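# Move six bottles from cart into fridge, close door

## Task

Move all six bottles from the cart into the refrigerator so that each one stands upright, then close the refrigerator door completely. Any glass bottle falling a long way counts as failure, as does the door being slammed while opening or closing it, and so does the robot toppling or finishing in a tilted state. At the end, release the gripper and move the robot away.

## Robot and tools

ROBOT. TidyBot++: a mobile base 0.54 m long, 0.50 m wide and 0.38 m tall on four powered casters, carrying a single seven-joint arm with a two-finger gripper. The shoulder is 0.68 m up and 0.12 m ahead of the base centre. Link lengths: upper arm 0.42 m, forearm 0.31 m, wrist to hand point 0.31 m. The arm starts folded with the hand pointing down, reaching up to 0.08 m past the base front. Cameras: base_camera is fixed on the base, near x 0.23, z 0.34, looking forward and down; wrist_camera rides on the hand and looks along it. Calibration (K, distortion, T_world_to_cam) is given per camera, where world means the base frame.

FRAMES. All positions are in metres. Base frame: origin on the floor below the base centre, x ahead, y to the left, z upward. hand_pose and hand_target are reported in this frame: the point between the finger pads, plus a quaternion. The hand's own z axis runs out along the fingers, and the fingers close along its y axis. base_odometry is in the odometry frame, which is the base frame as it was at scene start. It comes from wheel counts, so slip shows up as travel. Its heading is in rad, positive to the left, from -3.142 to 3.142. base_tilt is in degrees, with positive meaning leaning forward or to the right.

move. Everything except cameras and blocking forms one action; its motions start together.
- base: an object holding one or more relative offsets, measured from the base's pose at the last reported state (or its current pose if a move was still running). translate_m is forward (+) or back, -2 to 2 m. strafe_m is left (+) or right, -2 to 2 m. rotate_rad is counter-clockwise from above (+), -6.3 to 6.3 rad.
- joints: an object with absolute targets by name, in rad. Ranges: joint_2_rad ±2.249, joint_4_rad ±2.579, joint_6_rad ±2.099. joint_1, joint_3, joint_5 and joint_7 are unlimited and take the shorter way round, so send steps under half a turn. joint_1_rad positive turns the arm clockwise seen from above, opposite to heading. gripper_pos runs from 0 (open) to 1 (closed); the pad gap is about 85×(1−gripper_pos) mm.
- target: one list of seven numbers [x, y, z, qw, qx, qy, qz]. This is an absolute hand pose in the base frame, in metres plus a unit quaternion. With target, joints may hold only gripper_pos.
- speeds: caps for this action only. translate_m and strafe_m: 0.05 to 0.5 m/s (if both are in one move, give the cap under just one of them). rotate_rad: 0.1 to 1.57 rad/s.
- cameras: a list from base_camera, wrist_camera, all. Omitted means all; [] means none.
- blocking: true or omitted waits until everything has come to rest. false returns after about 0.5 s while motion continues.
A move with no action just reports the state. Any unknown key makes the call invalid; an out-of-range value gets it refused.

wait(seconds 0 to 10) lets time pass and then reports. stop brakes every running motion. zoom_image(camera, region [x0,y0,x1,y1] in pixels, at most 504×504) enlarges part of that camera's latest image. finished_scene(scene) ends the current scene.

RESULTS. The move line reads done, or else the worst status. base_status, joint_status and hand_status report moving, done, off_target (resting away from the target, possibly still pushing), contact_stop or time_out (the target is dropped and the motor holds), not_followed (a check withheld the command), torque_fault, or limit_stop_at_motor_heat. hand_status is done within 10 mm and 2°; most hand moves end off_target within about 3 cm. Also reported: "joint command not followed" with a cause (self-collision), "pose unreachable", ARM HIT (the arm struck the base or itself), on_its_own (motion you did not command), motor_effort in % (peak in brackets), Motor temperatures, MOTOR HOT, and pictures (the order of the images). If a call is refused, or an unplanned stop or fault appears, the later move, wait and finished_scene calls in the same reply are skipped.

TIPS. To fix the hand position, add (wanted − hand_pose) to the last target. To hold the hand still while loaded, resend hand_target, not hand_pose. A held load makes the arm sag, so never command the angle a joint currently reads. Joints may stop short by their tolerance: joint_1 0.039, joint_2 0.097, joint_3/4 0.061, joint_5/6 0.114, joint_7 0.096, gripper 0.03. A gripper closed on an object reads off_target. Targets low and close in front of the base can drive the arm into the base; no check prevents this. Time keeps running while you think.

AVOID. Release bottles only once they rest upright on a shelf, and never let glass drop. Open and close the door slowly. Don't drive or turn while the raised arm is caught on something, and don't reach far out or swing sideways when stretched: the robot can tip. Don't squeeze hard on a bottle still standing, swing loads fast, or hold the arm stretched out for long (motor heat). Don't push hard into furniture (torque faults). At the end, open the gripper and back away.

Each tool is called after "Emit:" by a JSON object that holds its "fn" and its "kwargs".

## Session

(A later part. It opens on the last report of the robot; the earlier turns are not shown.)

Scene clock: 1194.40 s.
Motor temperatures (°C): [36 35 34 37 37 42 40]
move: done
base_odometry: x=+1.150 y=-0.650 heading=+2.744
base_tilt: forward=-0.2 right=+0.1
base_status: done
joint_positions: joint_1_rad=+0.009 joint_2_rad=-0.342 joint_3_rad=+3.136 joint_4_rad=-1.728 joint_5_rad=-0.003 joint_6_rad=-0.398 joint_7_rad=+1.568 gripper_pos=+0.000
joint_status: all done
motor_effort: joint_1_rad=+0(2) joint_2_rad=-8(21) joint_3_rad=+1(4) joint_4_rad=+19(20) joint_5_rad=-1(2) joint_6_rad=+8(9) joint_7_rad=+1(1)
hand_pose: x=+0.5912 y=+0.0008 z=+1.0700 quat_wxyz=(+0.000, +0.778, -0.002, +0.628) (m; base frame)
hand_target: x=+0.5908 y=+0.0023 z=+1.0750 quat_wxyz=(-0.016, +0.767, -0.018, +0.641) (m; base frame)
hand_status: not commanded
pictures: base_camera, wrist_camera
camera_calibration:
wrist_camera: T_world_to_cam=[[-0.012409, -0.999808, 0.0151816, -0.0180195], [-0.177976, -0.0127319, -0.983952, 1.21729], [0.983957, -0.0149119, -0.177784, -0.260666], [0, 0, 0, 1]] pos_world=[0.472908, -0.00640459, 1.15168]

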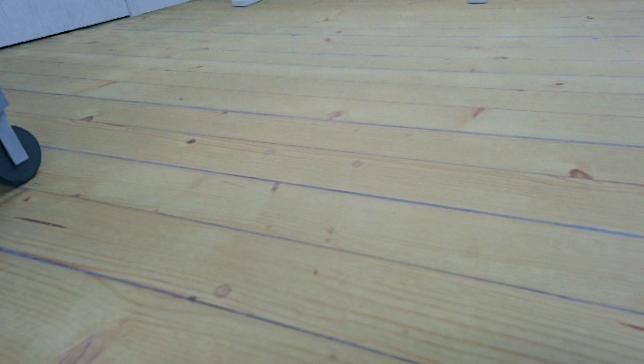

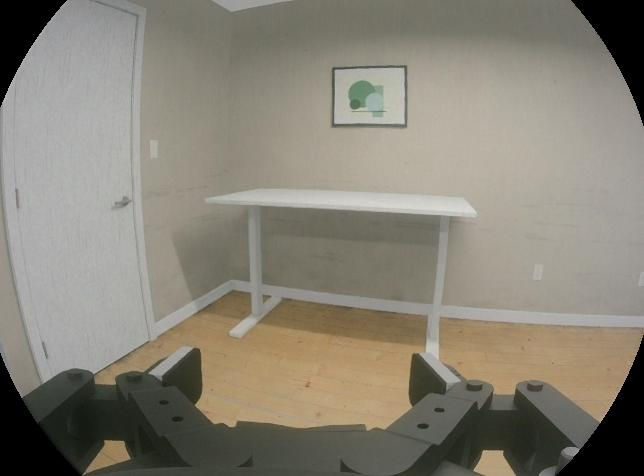

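Emit:
{"fn": "move", "kwargs": {"base": {"translate_m": -0.919, "strafe_m": -0.8915}, "speeds": {"translate_m": 0.5}, "cameras": ["base_camera", "wrist_camera"]}}

Emit:
{"fn": "move", "kwargs": {"joints": {"joint_1_rad": 0, "joint_2_rad": 0.01, "joint_3_rad": 3.14, "joint_4_rad": -1.70, "joint_5_rad": -0.03, "joint_6_rad": 0.23, "joint_7_rad": 1.522, "gripper_pos": 0.0}, "cameras": ["base_camera", "wrist_camera"]}}

Scene clock: 1205.23 s.
Motor temperatures (°C): [36 35 34 37 37 42 40]
move: done
base_odometry: x=+2.343 y=-0.184 heading=+2.743
base_tilt: forward=-0.2 right=+0.1
base_status: done
joint_positions: joint_1_rad=+0.009 joint_2_rad=-0.343 joint_3_rad=+3.136 joint_4_rad=-1.729 joint_5_rad=-0.003 joint_6_rad=-0.398 joint_7_rad=+1.568 gripper_pos=+0.000
joint_status: not commanded
motor_effort: joint_1_rad=+0(1) joint_2_rad=-8(11) joint_3_rad=+1(3) joint_4_rad=+19(19) joint_5_rad=+0(1) joint_6_rad=+9(9) joint_7_rad=+1(2)
hand_pose: x=+0.5907 y=+0.0008 z=+1.0701 quat_wxyz=(+0.000, +0.778, -0.002, +0.628) (m; base frame)
hand_target: x=+0.5908 y=+0.0023 z=+1.0750 quat_wxyz=(-0.016, +0.767, -0.018, +0.641) (m; base frame)
hand_status: not commanded
pictures: base_camera, wrist_camera
camera_calibration:
wrist_camera: T_world_to_cam=[[-0.0123009, -0.999809, 0.0151848, -0.0180361], [-0.177483, -0.0127617, -0.984041, 1.21709], [0.984047, -0.0147996, -0.177292, -0.260668], [0, 0, 0, 1]] pos_world=[0.472301, -0.00635825, 1.15173]

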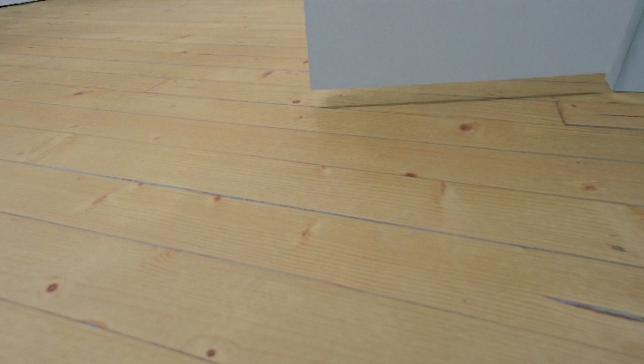

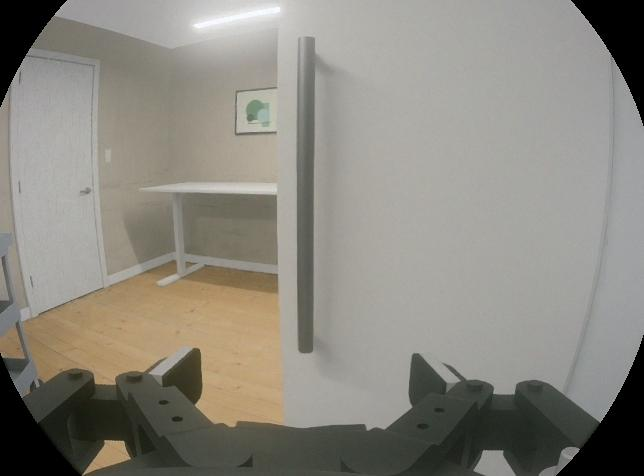

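Scene clock: 1207.07 s.
Motor temperatures (°C): [36 35 34 37 37 42 40]
move: done
base_odometry: x=+2.343 y=-0.184 heading=+2.743
base_tilt: forward=-0.1 right=+0.1
base_status: not commanded
joint_positions: joint_1_rad=+0.009 joint_2_rad=-0.007 joint_3_rad=+3.136 joint_4_rad=-1.729 joint_5_rad=-0.003 joint_6_rad=+0.141 joint_7_rad=+1.568 gripper_pos=+0.000
joint_status: all done
motor_effort: joint_1_rad=+0(2) joint_2_rad=-19(22) joint_3_rad=+1(2) joint_4_rad=+19(20) joint_5_rad=-1(1) joint_6_rad=+8(10) joint_7_rad=+1(2)
hand_pose: x=+0.7380 y=-0.0006 z=+1.0522 quat_wxyz=(-0.001, +0.711, -0.003, +0.704) (m; base frame)
hand_target: x=+0.7445 y=+0.0002 z=+1.0871 quat_wxyz=(-0.027, +0.674, -0.028, +0.738) (m; base frame)
hand_status: not commanded
pictures: base_camera, wrist_camera
camera_calibration:
wrist_camera: T_world_to_cam=[[-0.0158597, -0.999813, 0.01108, -0.0104486], [0.0244095, -0.0114653, -0.999636, 1.093], [0.999576, -0.0155835, 0.0245867, -0.632728], [0, 0, 0, 1]] pos_world=[0.605615, -0.00777521, 1.10828]

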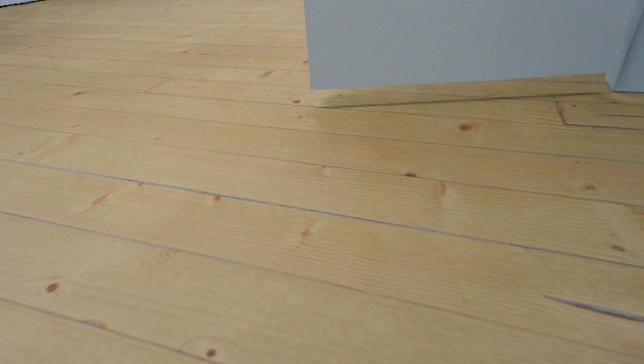

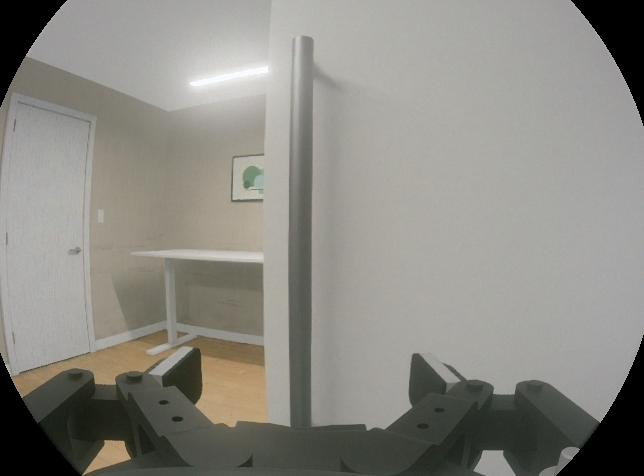

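Emit:
{"fn": "zoom_image", "kwargs": {"camera": "wrist_camera", "region": [250, 200, 370, 290]}}

Scaled by 4.200.

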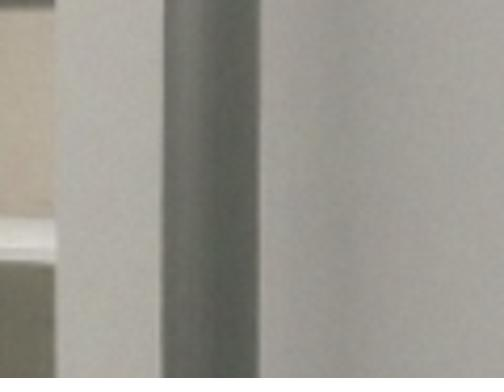

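Emit:
{"fn": "move", "kwargs": {"base": {"translate_m": 0.19, "strafe_m": 0.010}, "speeds": {"translate_m": 0.2}, "cameras": ["wrist_camera"]}}

Emit:
{"fn": "zoom_image", "kwargs": {"camera": "wrist_camera", "region": [250, 200, 370, 290]}}

Scene clock: 1238.67 s.
Motor temperatures (°C): [36 34 34 37 37 42 40]
move: done
base_odometry: x=+2.164 y=-0.119 heading=+2.743
base_tilt: forward=-0.1 right=+0.1
base_status: done
joint_positions: joint_1_rad=+0.009 joint_2_rad=-0.005 joint_3_rad=+3.136 joint_4_rad=-1.729 joint_5_rad=-0.003 joint_6_rad=+0.145 joint_7_rad=+1.568 gripper_pos=+0.000
joint_status: not commanded
motor_effort: joint_1_rad=-1(1) joint_2_rad=-19(22) joint_3_rad=+1(2) joint_4_rad=+19(20) joint_5_rad=+0(1) joint_6_rad=+9(10) joint_7_rad=+1(1)
hand_pose: x=+0.7389 y=-0.0006 z=+1.0520 quat_wxyz=(-0.001, +0.710, -0.003, +0.704) (m; base frame)
hand_target: x=+0.7445 y=+0.0002 z=+1.0871 quat_wxyz=(-0.027, +0.674, -0.028, +0.738) (m; base frame)
hand_status: not commanded
pictures: wrist_camera
camera_calibration:
wrist_camera: T_world_to_cam=[[-0.0158592, -0.999813, 0.0110469, -0.0103905], [0.0260764, -0.0114581, -0.999594, 1.0915], [0.999534, -0.0155647, 0.0262532, -0.635326], [0, 0, 0, 1]] pos_world=[0.606403, -0.00777067, 1.10785]

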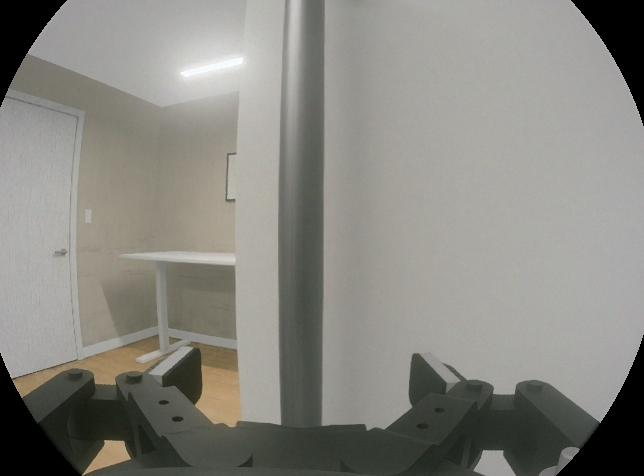

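Scaled by 4.200.

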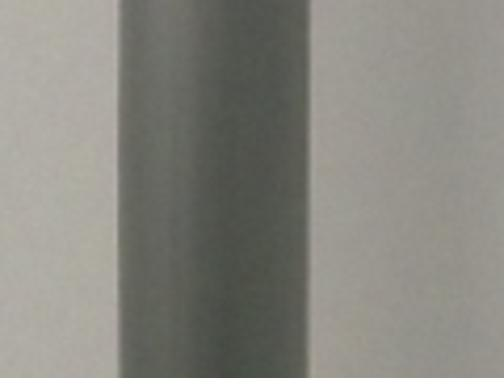

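Emit:
{"fn": "move", "kwargs": {"base": {"translate_m": 0.055, "strafe_m": 0.004}, "speeds": {"translate_m": 0.15}, "cameras": ["wrist_camera"]}}

Emit:
{"fn": "zoom_image", "kwargs": {"camera": "wrist_camera", "region": [250, 200, 370, 290]}}

Scene clock: 1243.90 s.
Motor temperatures (°C): [36 34 34 37 37 42 40]
move: done
base_odometry: x=+2.111 y=-0.101 heading=+2.743
base_tilt: forward=-0.2 right=+0.0
base_status: done
joint_positions: joint_1_rad=+0.009 joint_2_rad=-0.001 joint_3_rad=+3.136 joint_4_rad=-1.729 joint_5_rad=-0.003 joint_6_rad=+0.146 joint_7_rad=+1.568 gripper_pos=+0.000
joint_status: not commanded
motor_effort: joint_1_rad=+0(1) joint_2_rad=-20(22) joint_3_rad=+1(2) joint_4_rad=+19(19) joint_5_rad=+0(1) joint_6_rad=+8(10) joint_7_rad=+1(1)
hand_pose: x=+0.7403 y=-0.0006 z=+1.0498 quat_wxyz=(-0.001, +0.711, -0.003, +0.703) (m; base frame)
hand_target: x=+0.7445 y=+0.0002 z=+1.0871 quat_wxyz=(-0.027, +0.674, -0.028, +0.738) (m; base frame)
hand_status: not commanded
pictures: wrist_camera
camera_calibration:
wrist_camera: T_world_to_cam=[[-0.0158279, -0.999814, 0.0110643, -0.0103986], [0.0230507, -0.0114277, -0.999669, 1.09164], [0.999609, -0.0155676, 0.0232273, -0.633582], [0, 0, 0, 1]] pos_world=[0.608007, -0.00778512, 1.10611]

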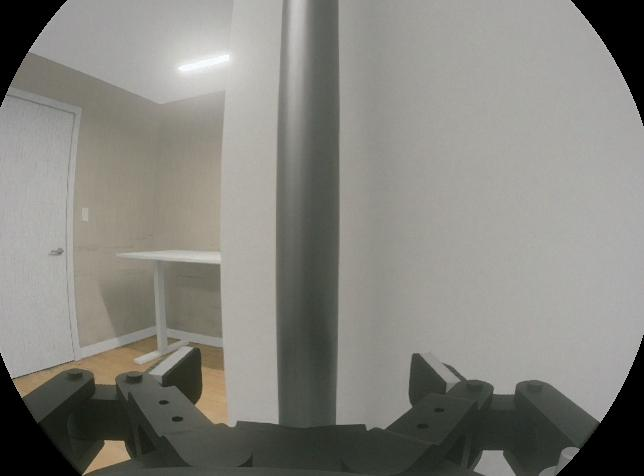

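Scaled by 4.200.

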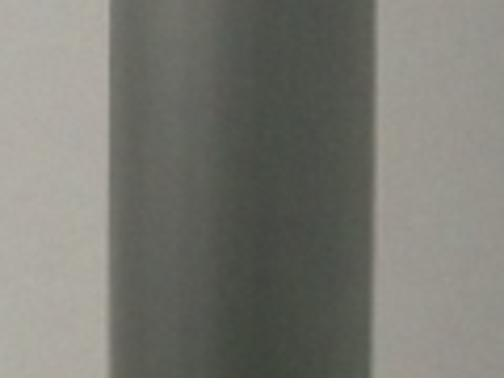

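Emit:
{"fn": "move", "kwargs": {"joints": {"gripper_pos": 1.0}, "cameras": ["wrist_camera"]}}

Emit:
{"fn": "move", "kwargs": {"base": {"translate_m": 0.16, "strafe_m": 0.192, "rotate_rad": -0.25}, "speeds": {"translate_m": 0.14, "rotate_rad": 0.14}, "cameras": ["wrist_camera", "base_camera"]}}

Scene clock: 1265.70 s.
Motor temperatures (°C): [36 34 34 37 37 43 40]
move: off_target
base_odometry: x=+2.112 y=-0.101 heading=+2.743
base_tilt: forward=-0.2 right=+0.0
base_status: not commanded
joint_positions: joint_1_rad=+0.009 joint_2_rad=-0.001 joint_3_rad=+3.137 joint_4_rad=-1.729 joint_5_rad=-0.003 joint_6_rad=+0.146 joint_7_rad=+1.568 gripper_pos=+0.768
joint_status: gripper_pos off_target (ended at +0.768, target +1.000)
motor_effort: joint_1_rad=+0(2) joint_2_rad=-20(20) joint_3_rad=+1(2) joint_4_rad=+19(22) joint_5_rad=-1(2) joint_6_rad=+8(11) joint_7_rad=+0(2)
hand_pose: x=+0.7403 y=-0.0011 z=+1.0498 quat_wxyz=(+0.000, +0.711, -0.003, +0.703) (m; base frame)
hand_target: x=+0.7445 y=+0.0002 z=+1.0871 quat_wxyz=(-0.027, +0.674, -0.028, +0.738) (m; base frame)
hand_status: not commanded
pictures: wrist_camera
camera_calibration:
wrist_camera: T_world_to_cam=[[-0.0166904, -0.9998, 0.0110028, -0.0102281], [0.023102, -0.011387, -0.999668, 1.09161], [0.999594, -0.0164306, 0.0232874, -0.633652], [0, 0, 0, 1]] pos_world=[0.608005, -0.00820711, 1.10612]

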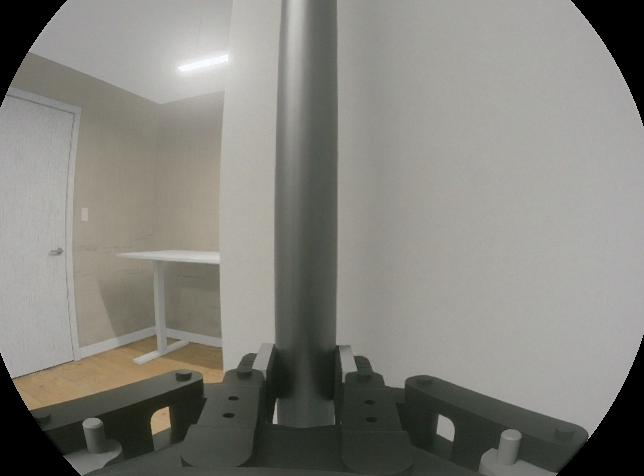

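Scene clock: 1268.07 s.
Motor temperatures (°C): [36 34 34 37 37 43 40]
move: done
base_odometry: x=+1.889 y=-0.216 heading=+2.492
base_tilt: forward=-0.2 right=+0.0
base_status: done
joint_positions: joint_1_rad=+0.010 joint_2_rad=-0.001 joint_3_rad=+3.144 joint_4_rad=-1.729 joint_5_rad=-0.003 joint_6_rad=+0.152 joint_7_rad=+1.568 gripper_pos=+0.768
joint_status: not commanded
motor_effort: joint_1_rad=-4(6) joint_2_rad=-21(21) joint_3_rad=-2(5) joint_4_rad=+18(24) joint_5_rad=-1(3) joint_6_rad=+8(13) joint_7_rad=+1(1)
hand_pose: x=+0.7405 y=-0.0066 z=+1.0515 quat_wxyz=(+0.003, +0.709, -0.006, +0.705) (m; base frame)
hand_target: x=+0.7445 y=+0.0002 z=+1.0871 quat_wxyz=(-0.027, +0.674, -0.028, +0.738) (m; base frame)
hand_status: not commanded
pictures: base_camera, wrist_camera
camera_calibration:
wrist_camera: T_world_to_cam=[[-0.0255807, -0.999613, 0.0109272, -0.00906614], [0.0285488, -0.0116568, -0.999524, 1.089], [0.999265, -0.0252566, 0.0288359, -0.639573], [0, 0, 0, 1]] pos_world=[0.607782, -0.0125218, 1.10702]

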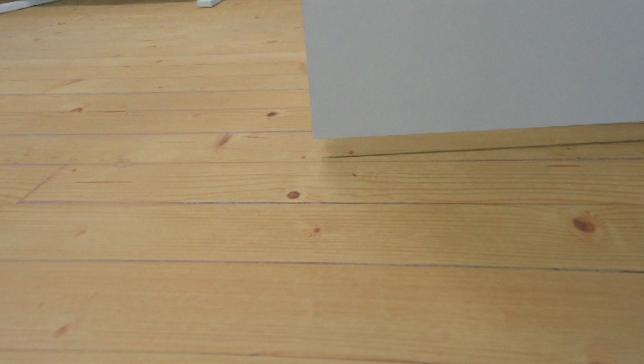

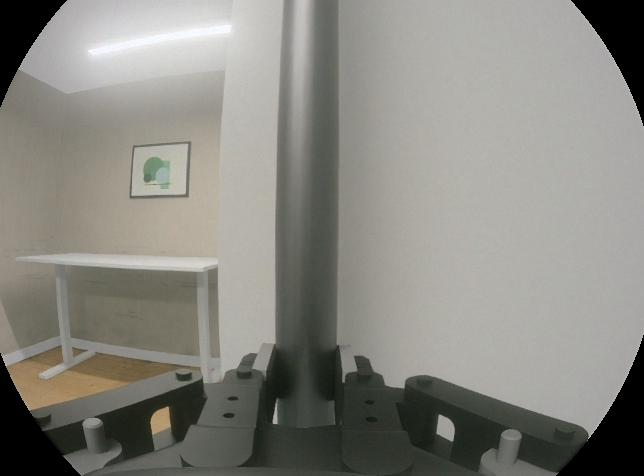

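Emit:
{"fn": "move", "kwargs": {"base": {"translate_m": 0.16, "strafe_m": 0.187, "rotate_rad": -0.25}, "speeds": {"translate_m": 0.17, "rotate_rad": 0.17}, "cameras": []}}

Emit:
{"fn": "move", "kwargs": {"base": {"translate_m": 0.16, "strafe_m": 0.19, "rotate_rad": -0.25}, "speeds": {"translate_m": 0.17, "rotate_rad": 0.17}, "cameras": ["wrist_camera"]}}

Scene clock: 1278.33 s.
Motor temperatures (°C): [36 34 34 37 37 43 40]
move: done
base_odometry: x=+1.649 y=-0.269 heading=+2.241
base_tilt: forward=-0.2 right=+0.0
base_status: done
joint_positions: joint_1_rad=+0.009 joint_2_rad=+0.000 joint_3_rad=+3.145 joint_4_rad=-1.727 joint_5_rad=-0.003 joint_6_rad=+0.156 joint_7_rad=+1.568 gripper_pos=+0.768
joint_status: not commanded
motor_effort: joint_1_rad=-3(6) joint_2_rad=-21(23) joint_3_rad=-2(6) joint_4_rad=+19(24) joint_5_rad=+0(2) joint_6_rad=+9(12) joint_7_rad=+1(1)
hand_pose: x=+0.7410 y=-0.0062 z=+1.0534 quat_wxyz=(+0.002, +0.707, -0.006, +0.707) (m; base frame)
hand_target: x=+0.7445 y=+0.0002 z=+1.0871 quat_wxyz=(-0.027, +0.674, -0.028, +0.738) (m; base frame)
hand_status: not commanded
pictures: none
No camera images: "cameras" was empty.

Scene clock: 1280.47 s.
Motor temperatures (°C): [36 34 34 37 37 43 40]
move: done
base_odometry: x=+1.400 y=-0.261 heading=+1.991
base_tilt: forward=-0.2 right=+0.0
base_status: done
joint_positions: joint_1_rad=+0.009 joint_2_rad=+0.002 joint_3_rad=+3.145 joint_4_rad=-1.724 joint_5_rad=-0.003 joint_6_rad=+0.158 joint_7_rad=+1.568 gripper_pos=+0.768
joint_status: not commanded
motor_effort: joint_1_rad=-2(5) joint_2_rad=-23(23) joint_3_rad=-1(6) joint_4_rad=+18(22) joint_5_rad=+0(2) joint_6_rad=+8(12) joint_7_rad=+1(1)
hand_pose: x=+0.7417 y=-0.0063 z=+1.0551 quat_wxyz=(+0.003, +0.706, -0.006, +0.708) (m; base frame)
hand_target: x=+0.7445 y=+0.0002 z=+1.0871 quat_wxyz=(-0.027, +0.674, -0.028, +0.738) (m; base frame)
hand_status: not commanded
pictures: wrist_camera
camera_calibration:
wrist_camera: T_world_to_cam=[[-0.0251961, -0.999624, 0.0108216, -0.00895412], [0.0375543, -0.0117639, -0.999225, 1.0856], [0.998977, -0.0247702, 0.0378365, -0.650231], [0, 0, 0, 1]] pos_world=[0.608571, -0.0122862, 1.10946]

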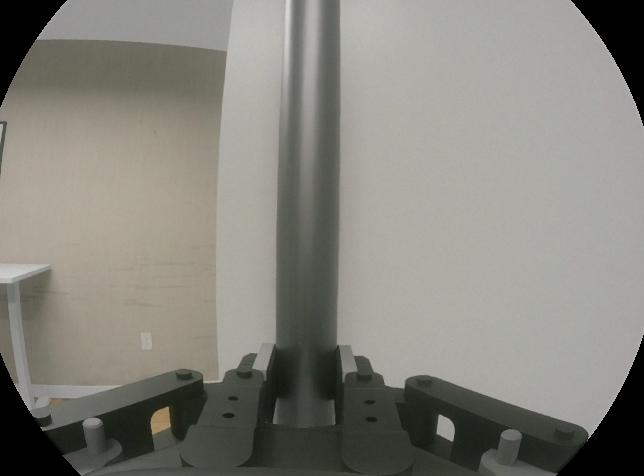

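Emit:
{"fn": "move", "kwargs": {"base": {"translate_m": 0.16, "strafe_m": 0.189, "rotate_rad": -0.25}, "speeds": {"translate_m": 0.17, "rotate_rad": 0.17}, "cameras": []}}

Emit:
{"fn": "move", "kwargs": {"base": {"translate_m": 0.16, "strafe_m": 0.19, "rotate_rad": -0.25}, "speeds": {"translate_m": 0.17, "rotate_rad": 0.17}, "cameras": ["wrist_camera", "base_camera"]}}

Scene clock: 1287.90 s.
Motor temperatures (°C): [36 34 34 37 37 43 40]
move: done
base_odometry: x=+1.162 y=-0.192 heading=+1.740
base_tilt: forward=-0.2 right=+0.1
base_status: done
joint_positions: joint_1_rad=+0.006 joint_2_rad=+0.004 joint_3_rad=+3.143 joint_4_rad=-1.720 joint_5_rad=-0.003 joint_6_rad=+0.161 joint_7_rad=+1.568 gripper_pos=+0.768
joint_status: not commanded
motor_effort: joint_1_rad=-2(5) joint_2_rad=-24(24) joint_3_rad=-1(6) joint_4_rad=+17(22) joint_5_rad=-1(1) joint_6_rad=+8(11) joint_7_rad=+1(2)
hand_pose: x=+0.7428 y=-0.0035 z=+1.0566 quat_wxyz=(+0.001, +0.705, -0.005, +0.710) (m; base frame)
hand_target: x=+0.7445 y=+0.0002 z=+1.0871 quat_wxyz=(-0.027, +0.674, -0.028, +0.738) (m; base frame)
hand_status: not commanded
pictures: none
No camera images: "cameras" was empty.

Scene clock: 1290.00 s.
Motor temperatures (°C): [36 34 34 37 37 43 40]
move: done
base_odometry: x=+0.948 y=-0.066 heading=+1.489
base_tilt: forward=-0.1 right=+0.1
base_status: done
joint_positions: joint_1_rad=+0.003 joint_2_rad=+0.008 joint_3_rad=+3.141 joint_4_rad=-1.716 joint_5_rad=-0.003 joint_6_rad=+0.163 joint_7_rad=+1.568 gripper_pos=+0.768
joint_status: not commanded
motor_effort: joint_1_rad=-2(5) joint_2_rad=-24(25) joint_3_rad=+0(6) joint_4_rad=+16(23) joint_5_rad=+0(1) joint_6_rad=+6(12) joint_7_rad=+1(2)
hand_pose: x=+0.7443 y=+0.0003 z=+1.0578 quat_wxyz=(-0.001, +0.704, -0.003, +0.711) (m; base frame)
hand_target: x=+0.7445 y=+0.0002 z=+1.0871 quat_wxyz=(-0.027, +0.674, -0.028, +0.738) (m; base frame)
hand_status: not commanded
pictures: base_camera, wrist_camera
camera_calibration:
wrist_camera: T_world_to_cam=[[-0.0146444, -0.999835, 0.0107207, -0.0100558], [0.044326, -0.0113605, -0.998953, 1.08294], [0.99891, -0.0141539, 0.0444851, -0.65975], [0, 0, 0, 1]] pos_world=[0.610881, -0.00708948, 1.11126]

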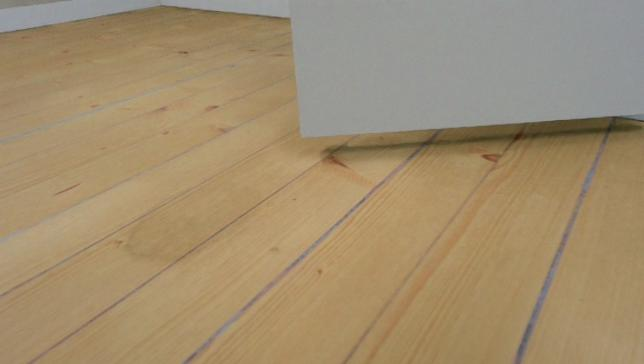

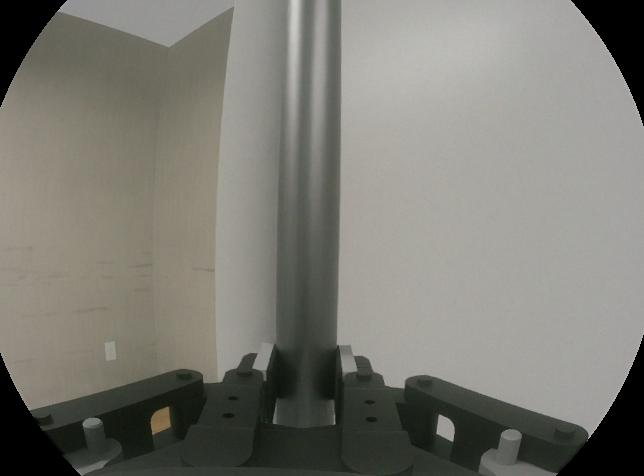

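Emit:
{"fn": "move", "kwargs": {"base": {"translate_m": 0.16, "strafe_m": 0.194, "rotate_rad": -0.25}, "speeds": {"translate_m": 0.15, "rotate_rad": 0.15}, "cameras": ["wrist_camera"]}}

Emit:
{"fn": "move", "kwargs": {"base": {"translate_m": 0.126, "strafe_m": 0.161, "rotate_rad": -0.2}, "speeds": {"translate_m": 0.1, "rotate_rad": 0.1}, "cameras": ["wrist_camera", "base_camera"]}}

Scene clock: 1296.73 s.
Motor temperatures (°C): [36 34 34 37 37 43 40]
move: done
base_odometry: x=+0.767 y=+0.109 heading=+1.238
base_tilt: forward=-0.1 right=+0.0
base_status: done
joint_positions: joint_1_rad=+0.001 joint_2_rad=+0.012 joint_3_rad=+3.140 joint_4_rad=-1.711 joint_5_rad=-0.003 joint_6_rad=+0.166 joint_7_rad=+1.568 gripper_pos=+0.768
joint_status: not commanded
motor_effort: joint_1_rad=-1(5) joint_2_rad=-25(25) joint_3_rad=+0(6) joint_4_rad=+15(23) joint_5_rad=+0(1) joint_6_rad=+7(13) joint_7_rad=+2(2)
hand_pose: x=+0.7462 y=+0.0016 z=+1.0587 quat_wxyz=(-0.002, +0.703, -0.002, +0.712) (m; base frame)
hand_target: x=+0.7445 y=+0.0002 z=+1.0871 quat_wxyz=(-0.027, +0.674, -0.028, +0.738) (m; base frame)
hand_status: not commanded
pictures: wrist_camera
camera_calibration:
wrist_camera: T_world_to_cam=[[-0.0124786, -0.999865, 0.010674, -0.0102321], [0.047205, -0.011252, -0.998822, 1.08149], [0.998807, -0.0119601, 0.047339, -0.664548], [0, 0, 0, 1]] pos_world=[0.612576, -0.00600979, 1.11179]

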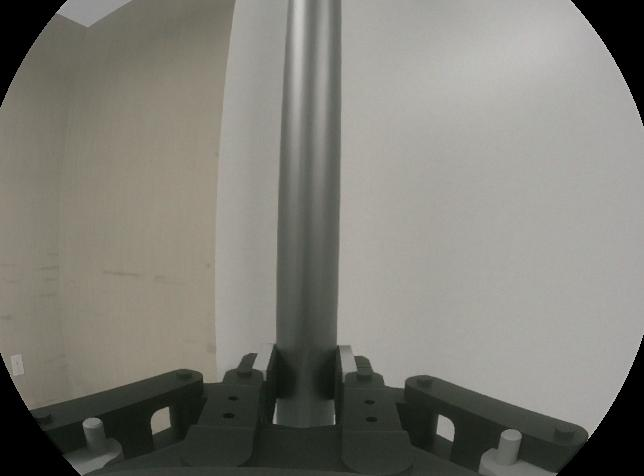

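Scene clock: 1299.30 s.
Motor temperatures (°C): [36 34 34 37 37 42 40]
move: done
base_odometry: x=+0.656 y=+0.281 heading=+1.038
base_tilt: forward=-0.2 right=+0.1
base_status: done
joint_positions: joint_1_rad=+0.001 joint_2_rad=+0.014 joint_3_rad=+3.140 joint_4_rad=-1.710 joint_5_rad=-0.003 joint_6_rad=+0.168 joint_7_rad=+1.568 gripper_pos=+0.768
joint_status: not commanded
motor_effort: joint_1_rad=-1(5) joint_2_rad=-23(26) joint_3_rad=+0(6) joint_4_rad=+15(22) joint_5_rad=+0(1) joint_6_rad=+5(13) joint_7_rad=+1(2)
hand_pose: x=+0.7469 y=+0.0016 z=+1.0589 quat_wxyz=(-0.002, +0.702, -0.002, +0.712) (m; base frame)
hand_target: x=+0.7445 y=+0.0002 z=+1.0871 quat_wxyz=(-0.027, +0.674, -0.028, +0.738) (m; base frame)
hand_status: not commanded
pictures: base_camera, wrist_camera
camera_calibration:
wrist_camera: T_world_to_cam=[[-0.0126146, -0.999864, 0.0106593, -0.010182], [0.0484702, -0.0112591, -0.998761, 1.08066], [0.998745, -0.0120823, 0.0486056, -0.666615], [0, 0, 0, 1]] pos_world=[0.61327, -0.00606767, 1.11183]

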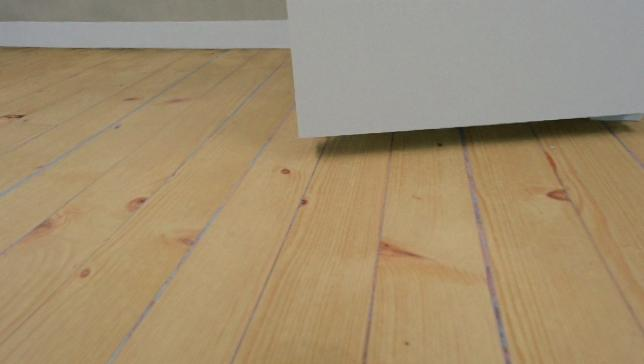

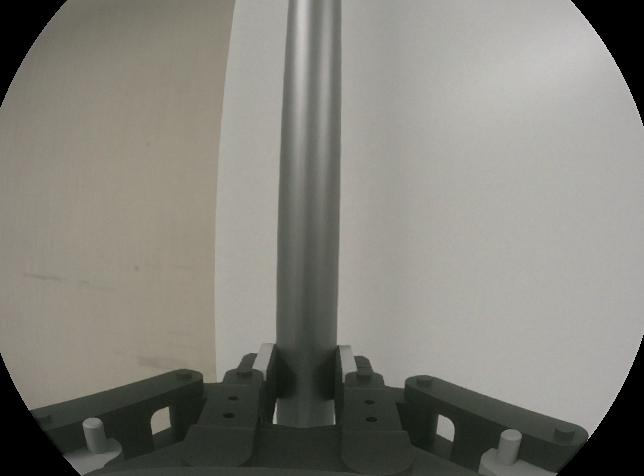

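Emit:
{"fn": "move", "kwargs": {"base": {"translate_m": 0.060, "strafe_m": 0.083, "rotate_rad": -0.1}, "speeds": {"translate_m": 0.1, "rotate_rad": 0.1}, "cameras": []}}

Emit:
{"fn": "move", "kwargs": {"base": {"translate_m": 0.047, "strafe_m": 0.066, "rotate_rad": -0.08}, "speeds": {"translate_m": 0.08, "rotate_rad": 0.1}, "cameras": ["base_camera"]}}

Scene clock: 1305.10 s.
Motor temperatures (°C): [36 34 34 37 37 42 40]
move: done
base_odometry: x=+0.615 y=+0.375 heading=+0.937
base_tilt: forward=-0.2 right=+0.1
base_status: done
joint_positions: joint_1_rad=+0.000 joint_2_rad=+0.015 joint_3_rad=+3.140 joint_4_rad=-1.709 joint_5_rad=-0.003 joint_6_rad=+0.169 joint_7_rad=+1.568 gripper_pos=+0.768
joint_status: not commanded
motor_effort: joint_1_rad=+0(5) joint_2_rad=-24(26) joint_3_rad=+1(6) joint_4_rad=+15(21) joint_5_rad=+0(1) joint_6_rad=+6(10) joint_7_rad=+1(2)
hand_pose: x=+0.7473 y=+0.0023 z=+1.0591 quat_wxyz=(-0.002, +0.702, -0.001, +0.712) (m; base frame)
hand_target: x=+0.7445 y=+0.0002 z=+1.0871 quat_wxyz=(-0.027, +0.674, -0.028, +0.738) (m; base frame)
hand_status: not commanded
pictures: none
No camera images: "cameras" was empty.

Scene clock: 1306.67 s.
Motor temperatures (°C): [36 34 34 37 37 42 40]
move: done
base_odometry: x=+0.590 y=+0.453 heading=+0.856
base_tilt: forward=-0.2 right=+0.1
base_status: done
joint_positions: joint_1_rad=-0.001 joint_2_rad=+0.016 joint_3_rad=+3.137 joint_4_rad=-1.708 joint_5_rad=-0.003 joint_6_rad=+0.170 joint_7_rad=+1.568 gripper_pos=+0.768
joint_status: not commanded
motor_effort: joint_1_rad=-1(5) joint_2_rad=-24(26) joint_3_rad=+0(7) joint_4_rad=+15(21) joint_5_rad=+0(2) joint_6_rad=+6(11) joint_7_rad=+1(2)
hand_pose: x=+0.7477 y=+0.0045 z=+1.0591 quat_wxyz=(-0.004, +0.702, +0.000, +0.713) (m; base frame)
hand_target: x=+0.7445 y=+0.0002 z=+1.0871 quat_wxyz=(-0.027, +0.674, -0.028, +0.738) (m; base frame)
hand_status: not commanded
pictures: base_camera

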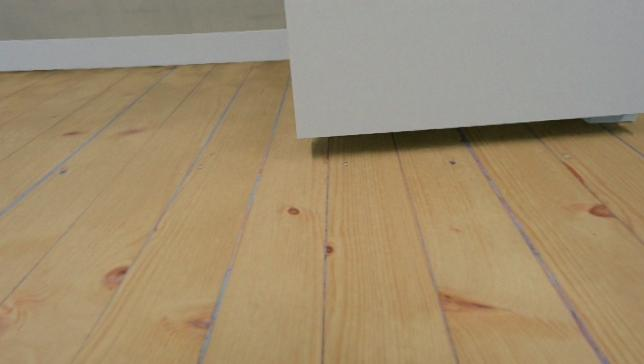

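Emit:
{"fn": "move", "kwargs": {"base": {"translate_m": 0.024, "strafe_m": 0.035, "rotate_rad": -0.04}, "speeds": {"translate_m": 0.06, "rotate_rad": 0.1}, "cameras": ["base_camera", "wrist_camera"]}}

Scene clock: 1322.07 s.
Motor temperatures (°C): [36 34 34 37 37 42 40]
move: done
base_odometry: x=+0.579 y=+0.494 heading=+0.815
base_tilt: forward=-0.1 right=+0.0
base_status: done
joint_positions: joint_1_rad=+0.000 joint_2_rad=+0.017 joint_3_rad=+3.137 joint_4_rad=-1.708 joint_5_rad=-0.003 joint_6_rad=+0.170 joint_7_rad=+1.568 gripper_pos=+0.768
joint_status: not commanded
motor_effort: joint_1_rad=-1(6) joint_2_rad=-24(26) joint_3_rad=+0(7) joint_4_rad=+16(21) joint_5_rad=+1(1) joint_6_rad=+6(11) joint_7_rad=+1(2)
hand_pose: x=+0.7480 y=+0.0039 z=+1.0591 quat_wxyz=(-0.003, +0.701, -0.001, +0.713) (m; base frame)
hand_target: x=+0.7445 y=+0.0002 z=+1.0871 quat_wxyz=(-0.027, +0.674, -0.028, +0.738) (m; base frame)
hand_status: not commanded
pictures: base_camera, wrist_camera
camera_calibration:
wrist_camera: T_world_to_cam=[[-0.00888933, -0.999905, 0.0105148, -0.010467], [0.0502521, -0.0109486, -0.998677, 1.0794], [0.998697, -0.00834918, 0.0503447, -0.669468], [0, 0, 0, 1]] pos_world=[0.61426, -0.00423756, 1.11179]

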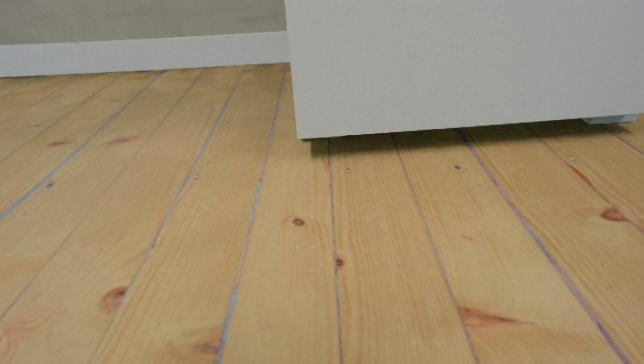

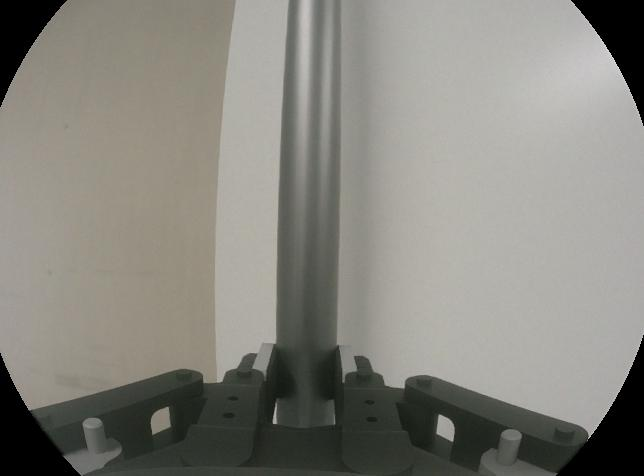

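Emit:
{"fn": "zoom_image", "kwargs": {"camera": "base_camera", "region": [270, 90, 644, 190]}}

Scaled by 1.348.

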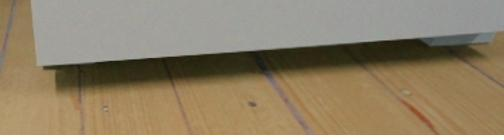

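Emit:
{"fn": "move", "kwargs": {"base": {"translate_m": 0.018, "strafe_m": 0.026, "rotate_rad": -0.03}, "speeds": {"translate_m": 0.05, "rotate_rad": 0.1}, "cameras": ["base_camera"]}}

Emit:
{"fn": "zoom_image", "kwargs": {"camera": "base_camera", "region": [270, 90, 644, 190]}}

Scene clock: 1338.47 s.
Motor temperatures (°C): [36 34 34 37 37 42 40]
move: done
base_odometry: x=+0.572 y=+0.525 heading=+0.785
base_tilt: forward=-0.1 right=+0.1
base_status: done
joint_positions: joint_1_rad=+0.000 joint_2_rad=+0.018 joint_3_rad=+3.137 joint_4_rad=-1.708 joint_5_rad=-0.003 joint_6_rad=+0.171 joint_7_rad=+1.568 gripper_pos=+0.768
joint_status: not commanded
motor_effort: joint_1_rad=-1(5) joint_2_rad=-24(27) joint_3_rad=+1(6) joint_4_rad=+16(21) joint_5_rad=+0(2) joint_6_rad=+7(11) joint_7_rad=+1(2)
hand_pose: x=+0.7482 y=+0.0042 z=+1.0591 quat_wxyz=(-0.003, +0.701, +0.000, +0.713) (m; base frame)
hand_target: x=+0.7445 y=+0.0002 z=+1.0871 quat_wxyz=(-0.027, +0.674, -0.028, +0.738) (m; base frame)
hand_status: not commanded
pictures: base_camera

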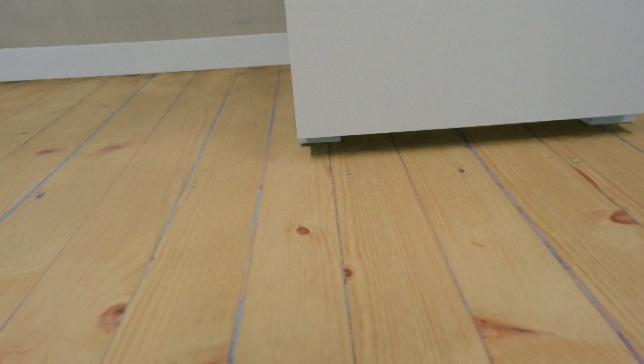

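Scaled by 1.348.

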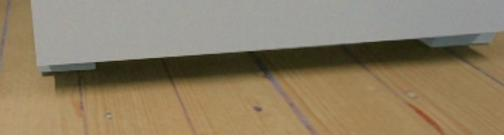

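Emit:
{"fn": "move", "kwargs": {"base": {"translate_m": 0.012, "strafe_m": 0.017, "rotate_rad": -0.02}, "speeds": {"translate_m": 0.05, "rotate_rad": 0.1}, "cameras": ["base_camera"]}}

Emit:
{"fn": "zoom_image", "kwargs": {"camera": "base_camera", "region": [280, 110, 360, 170]}}

Emit:
{"fn": "zoom_image", "kwargs": {"camera": "base_camera", "region": [564, 90, 644, 150]}}

Scene clock: 1345.23 s.
Motor temperatures (°C): [36 34 34 37 37 42 40]
move: done
base_odometry: x=+0.569 y=+0.546 heading=+0.764
base_tilt: forward=-0.1 right=+0.0
base_status: done
joint_positions: joint_1_rad=+0.000 joint_2_rad=+0.017 joint_3_rad=+3.136 joint_4_rad=-1.709 joint_5_rad=-0.003 joint_6_rad=+0.171 joint_7_rad=+1.568 gripper_pos=+0.768
joint_status: not commanded
motor_effort: joint_1_rad=+0(5) joint_2_rad=-19(24) joint_3_rad=+1(6) joint_4_rad=+20(26) joint_5_rad=+0(1) joint_6_rad=+9(14) joint_7_rad=+1(2)
hand_pose: x=+0.7478 y=+0.0045 z=+1.0590 quat_wxyz=(-0.004, +0.701, +0.000, +0.713) (m; base frame)
hand_target: x=+0.7445 y=+0.0002 z=+1.0871 quat_wxyz=(-0.027, +0.674, -0.028, +0.738) (m; base frame)
hand_status: not commanded
pictures: base_camera

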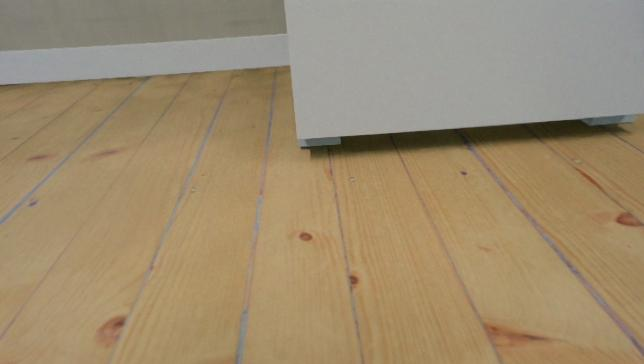

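Scaled by 6.300.

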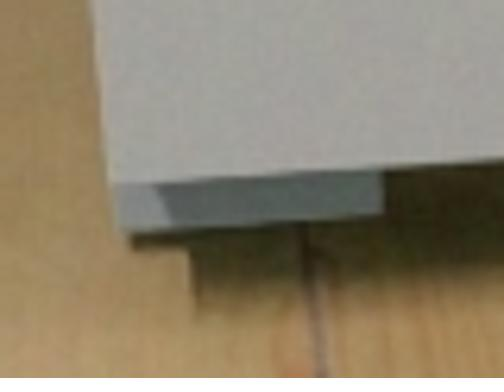

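Scaled by 6.300.

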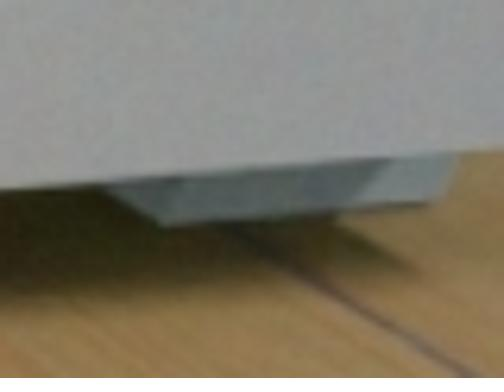

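Emit:
{"fn": "move", "kwargs": {"base": {"translate_m": 0.012}, "speeds": {"translate_m": 0.05}, "cameras": ["base_camera"]}}

Emit:
{"fn": "zoom_image", "kwargs": {"camera": "base_camera", "region": [280, 110, 360, 170]}}

Emit:
{"fn": "zoom_image", "kwargs": {"camera": "base_camera", "region": [564, 90, 644, 150]}}

Scene clock: 1365.13 s.
Motor temperatures (°C): [36 34 34 37 37 42 40]
move: done
base_odometry: x=+0.577 y=+0.554 heading=+0.764
base_tilt: forward=-0.1 right=+0.0
base_status: done
joint_positions: joint_1_rad=+0.001 joint_2_rad=-0.009 joint_3_rad=+3.136 joint_4_rad=-1.735 joint_5_rad=-0.003 joint_6_rad=+0.171 joint_7_rad=+1.568 gripper_pos=+0.768
joint_status: not commanded
motor_effort: joint_1_rad=-1(2) joint_2_rad=-16(20) joint_3_rad=+1(3) joint_4_rad=+25(29) joint_5_rad=+0(1) joint_6_rad=+14(17) joint_7_rad=+1(1)
hand_pose: x=+0.7371 y=+0.0041 z=+1.0589 quat_wxyz=(-0.003, +0.701, +0.000, +0.713) (m; base frame)
hand_target: x=+0.7445 y=+0.0002 z=+1.0871 quat_wxyz=(-0.027, +0.674, -0.028, +0.738) (m; base frame)
hand_status: not commanded
pictures: base_camera

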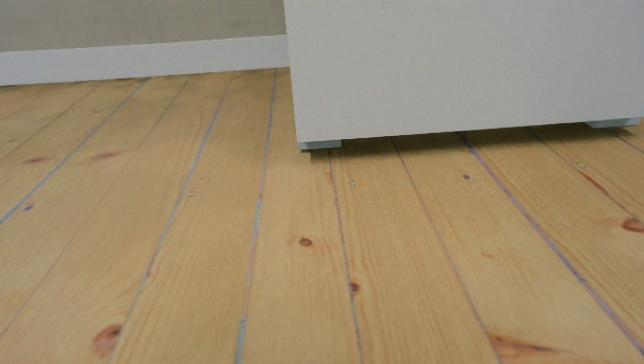

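Scaled by 6.300.

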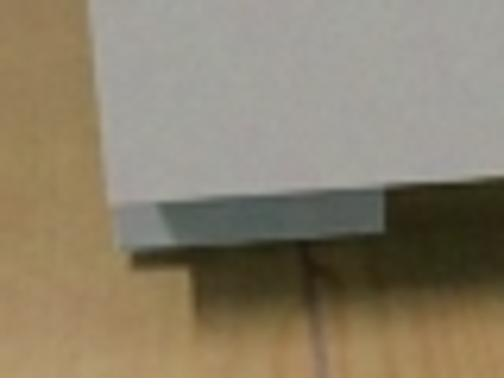

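Scaled by 6.300.

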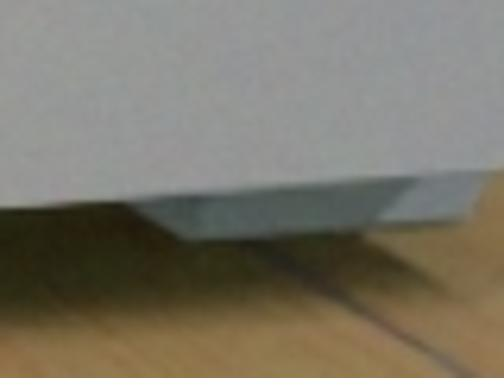

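Emit:
{"fn": "move", "kwargs": {"base": {"translate_m": -0.010}, "speeds": {"translate_m": 0.05}, "cameras": []}}

Emit:
{"fn": "move", "kwargs": {"joints": {"gripper_pos": 0.0}, "cameras": ["wrist_camera"]}}

Emit:
{"fn": "move", "kwargs": {"base": {"translate_m": -0.6}, "speeds": {"translate_m": 0.3}, "cameras": ["base_camera", "wrist_camera"]}}

Scene clock: 1372.93 s.
Motor temperatures (°C): [36 34 34 37 37 42 40]
move: done
base_odometry: x=+0.570 y=+0.547 heading=+0.764
base_tilt: forward=-0.2 right=+0.1
base_status: done
joint_positions: joint_1_rad=+0.000 joint_2_rad=+0.014 joint_3_rad=+3.136 joint_4_rad=-1.714 joint_5_rad=-0.003 joint_6_rad=+0.176 joint_7_rad=+1.568 gripper_pos=+0.768
joint_status: not commanded
motor_effort: joint_1_rad=+0(2) joint_2_rad=-22(27) joint_3_rad=+1(3) joint_4_rad=+18(23) joint_5_rad=+1(1) joint_6_rad=+10(13) joint_7_rad=+1(2)
hand_pose: x=+0.7464 y=+0.0046 z=+1.0590 quat_wxyz=(-0.004, +0.701, +0.000, +0.714) (m; base frame)
hand_target: x=+0.7445 y=+0.0002 z=+1.0871 quat_wxyz=(-0.027, +0.674, -0.028, +0.738) (m; base frame)
hand_status: not commanded
pictures: none
No camera images: "cameras" was empty.

Scene clock: 1374.03 s.
Motor temperatures (°C): [36 34 34 37 37 42 40]
move: done
base_odometry: x=+0.570 y=+0.547 heading=+0.764
base_tilt: forward=-0.1 right=+0.0
base_status: not commanded
joint_positions: joint_1_rad=+0.000 joint_2_rad=+0.013 joint_3_rad=+3.136 joint_4_rad=-1.714 joint_5_rad=-0.003 joint_6_rad=+0.176 joint_7_rad=+1.568 gripper_pos=+0.000
joint_status: all done
motor_effort: joint_1_rad=+0(1) joint_2_rad=-20(24) joint_3_rad=+1(2) joint_4_rad=+19(20) joint_5_rad=-1(1) joint_6_rad=+8(9) joint_7_rad=+1(1)
hand_pose: x=+0.7463 y=+0.0046 z=+1.0593 quat_wxyz=(-0.004, +0.700, +0.000, +0.714) (m; base frame)
hand_target: x=+0.7445 y=+0.0002 z=+1.0871 quat_wxyz=(-0.027, +0.674, -0.028, +0.738) (m; base frame)
hand_status: not commanded
pictures: wrist_camera
camera_calibration:
wrist_camera: T_world_to_cam=[[-0.00787693, -0.999914, 0.010485, -0.0105534], [0.05318, -0.0108894, -0.998526, 1.07731], [0.998554, -0.00730772, 0.0532612, -0.670763], [0, 0, 0, 1]] pos_world=[0.612418, -0.00372303, 1.11155]

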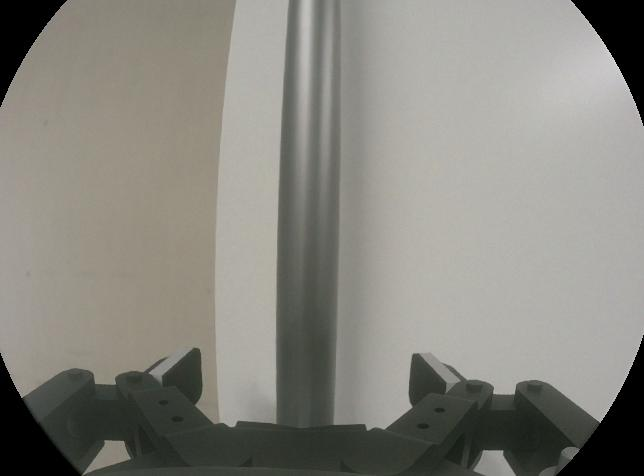

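Scene clock: 1376.83 s.
Motor temperatures (°C): [36 34 34 37 37 42 40]
move: done
base_odometry: x=+0.137 y=+0.132 heading=+0.764
base_tilt: forward=-0.2 right=+0.1
base_status: done
joint_positions: joint_1_rad=+0.000 joint_2_rad=+0.010 joint_3_rad=+3.136 joint_4_rad=-1.714 joint_5_rad=-0.003 joint_6_rad=+0.176 joint_7_rad=+1.568 gripper_pos=+0.000
joint_status: not commanded
motor_effort: joint_1_rad=-1(1) joint_2_rad=-20(24) joint_3_rad=+1(2) joint_4_rad=+19(20) joint_5_rad=+0(1) joint_6_rad=+8(9) joint_7_rad=+0(1)
hand_pose: x=+0.7451 y=+0.0046 z=+1.0612 quat_wxyz=(-0.004, +0.699, +0.000, +0.715) (m; base frame)
hand_target: x=+0.7445 y=+0.0002 z=+1.0871 quat_wxyz=(-0.027, +0.674, -0.028, +0.738) (m; base frame)
hand_status: not commanded
pictures: base_camera, wrist_camera
camera_calibration:
wrist_camera: T_world_to_cam=[[-0.00790955, -0.999914, 0.0104607, -0.0105329], [0.0562903, -0.0108897, -0.998355, 1.07682], [0.998383, -0.00730771, 0.0563716, -0.672863], [0, 0, 0, 1]] pos_world=[0.611077, -0.00372291, 1.11309]

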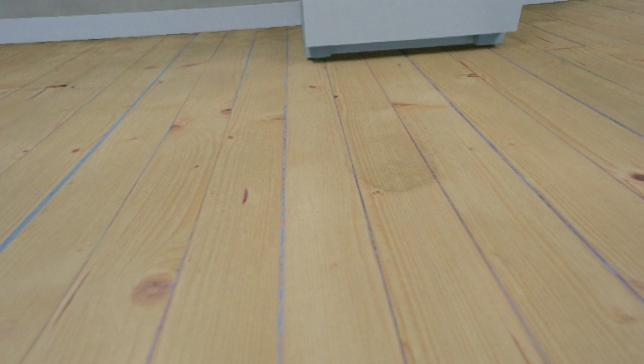

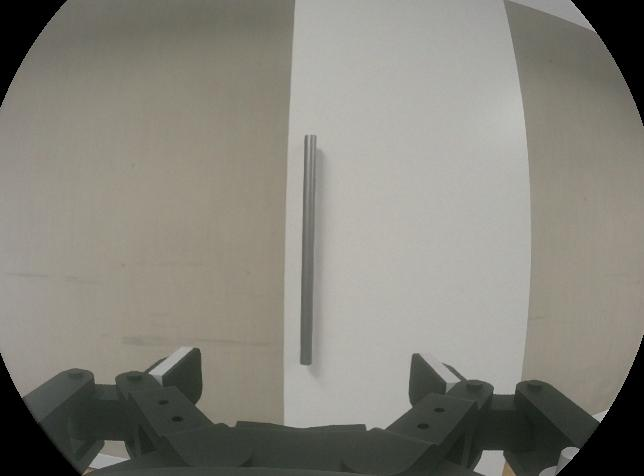

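Emit:
{"fn": "zoom_image", "kwargs": {"camera": "base_camera", "region": [290, 0, 540, 80]}}

Emit:
{"fn": "zoom_image", "kwargs": {"camera": "base_camera", "region": [290, 20, 370, 70]}}

Emit:
{"fn": "zoom_image", "kwargs": {"camera": "base_camera", "region": [460, 10, 540, 60]}}

Scaled by 2.016.

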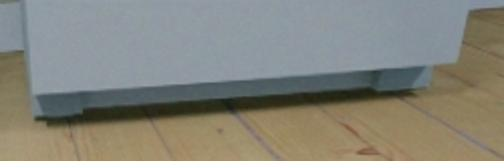

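Scaled by 6.300.

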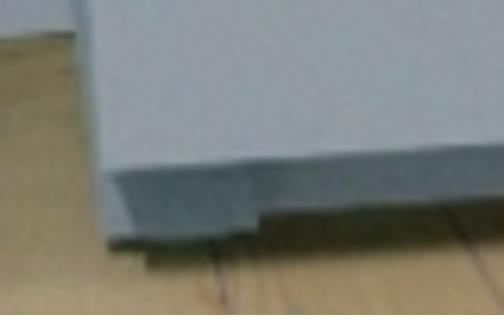

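Scaled by 6.300.

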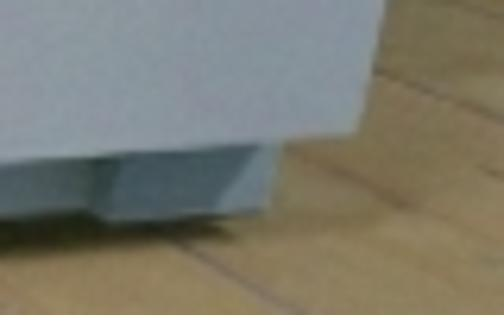

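Emit:
{"fn": "move", "kwargs": {}}

Scene clock: 1387.77 s.
Motor temperatures (°C): [36 34 34 37 37 42 40]
base_odometry: x=+0.137 y=+0.132 heading=+0.764
base_tilt: forward=-0.1 right=+0.1
base_status: done
joint_positions: joint_1_rad=+0.000 joint_2_rad=+0.010 joint_3_rad=+3.136 joint_4_rad=-1.714 joint_5_rad=-0.003 joint_6_rad=+0.176 joint_7_rad=+1.568 gripper_pos=+0.000
joint_status: not commanded
motor_effort: joint_1_rad=+0(1) joint_2_rad=-20(24) joint_3_rad=+1(2) joint_4_rad=+19(20) joint_5_rad=+0(1) joint_6_rad=+9(9) joint_7_rad=+1(1)
hand_pose: x=+0.7451 y=+0.0046 z=+1.0612 quat_wxyz=(-0.004, +0.699, +0.000, +0.715) (m; base frame)
hand_target: x=+0.7445 y=+0.0002 z=+1.0871 quat_wxyz=(-0.027, +0.674, -0.028, +0.738) (m; base frame)
hand_status: not commanded
pictures: base_camera, wrist_camera
camera_calibration:
wrist_camera: T_world_to_cam=[[-0.00790955, -0.999914, 0.0104607, -0.0105329], [0.0562903, -0.0108897, -0.998355, 1.07682], [0.998383, -0.00730771, 0.0563716, -0.672863], [0, 0, 0, 1]] pos_world=[0.611077, -0.00372291, 1.11309]

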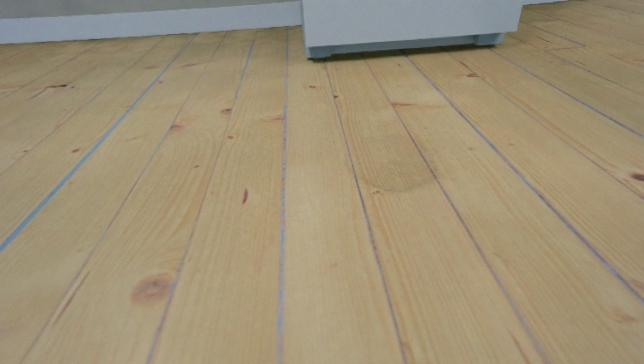

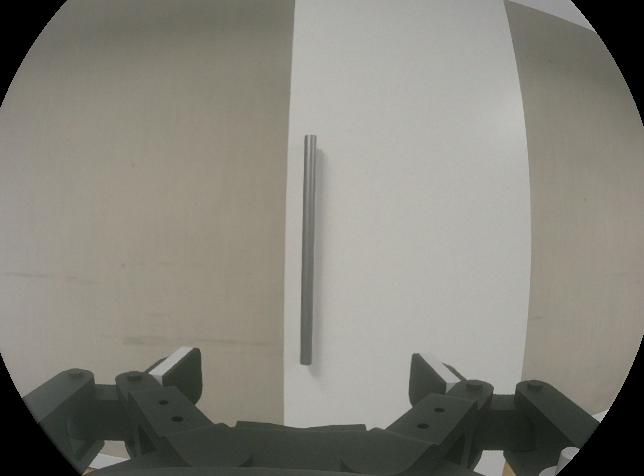

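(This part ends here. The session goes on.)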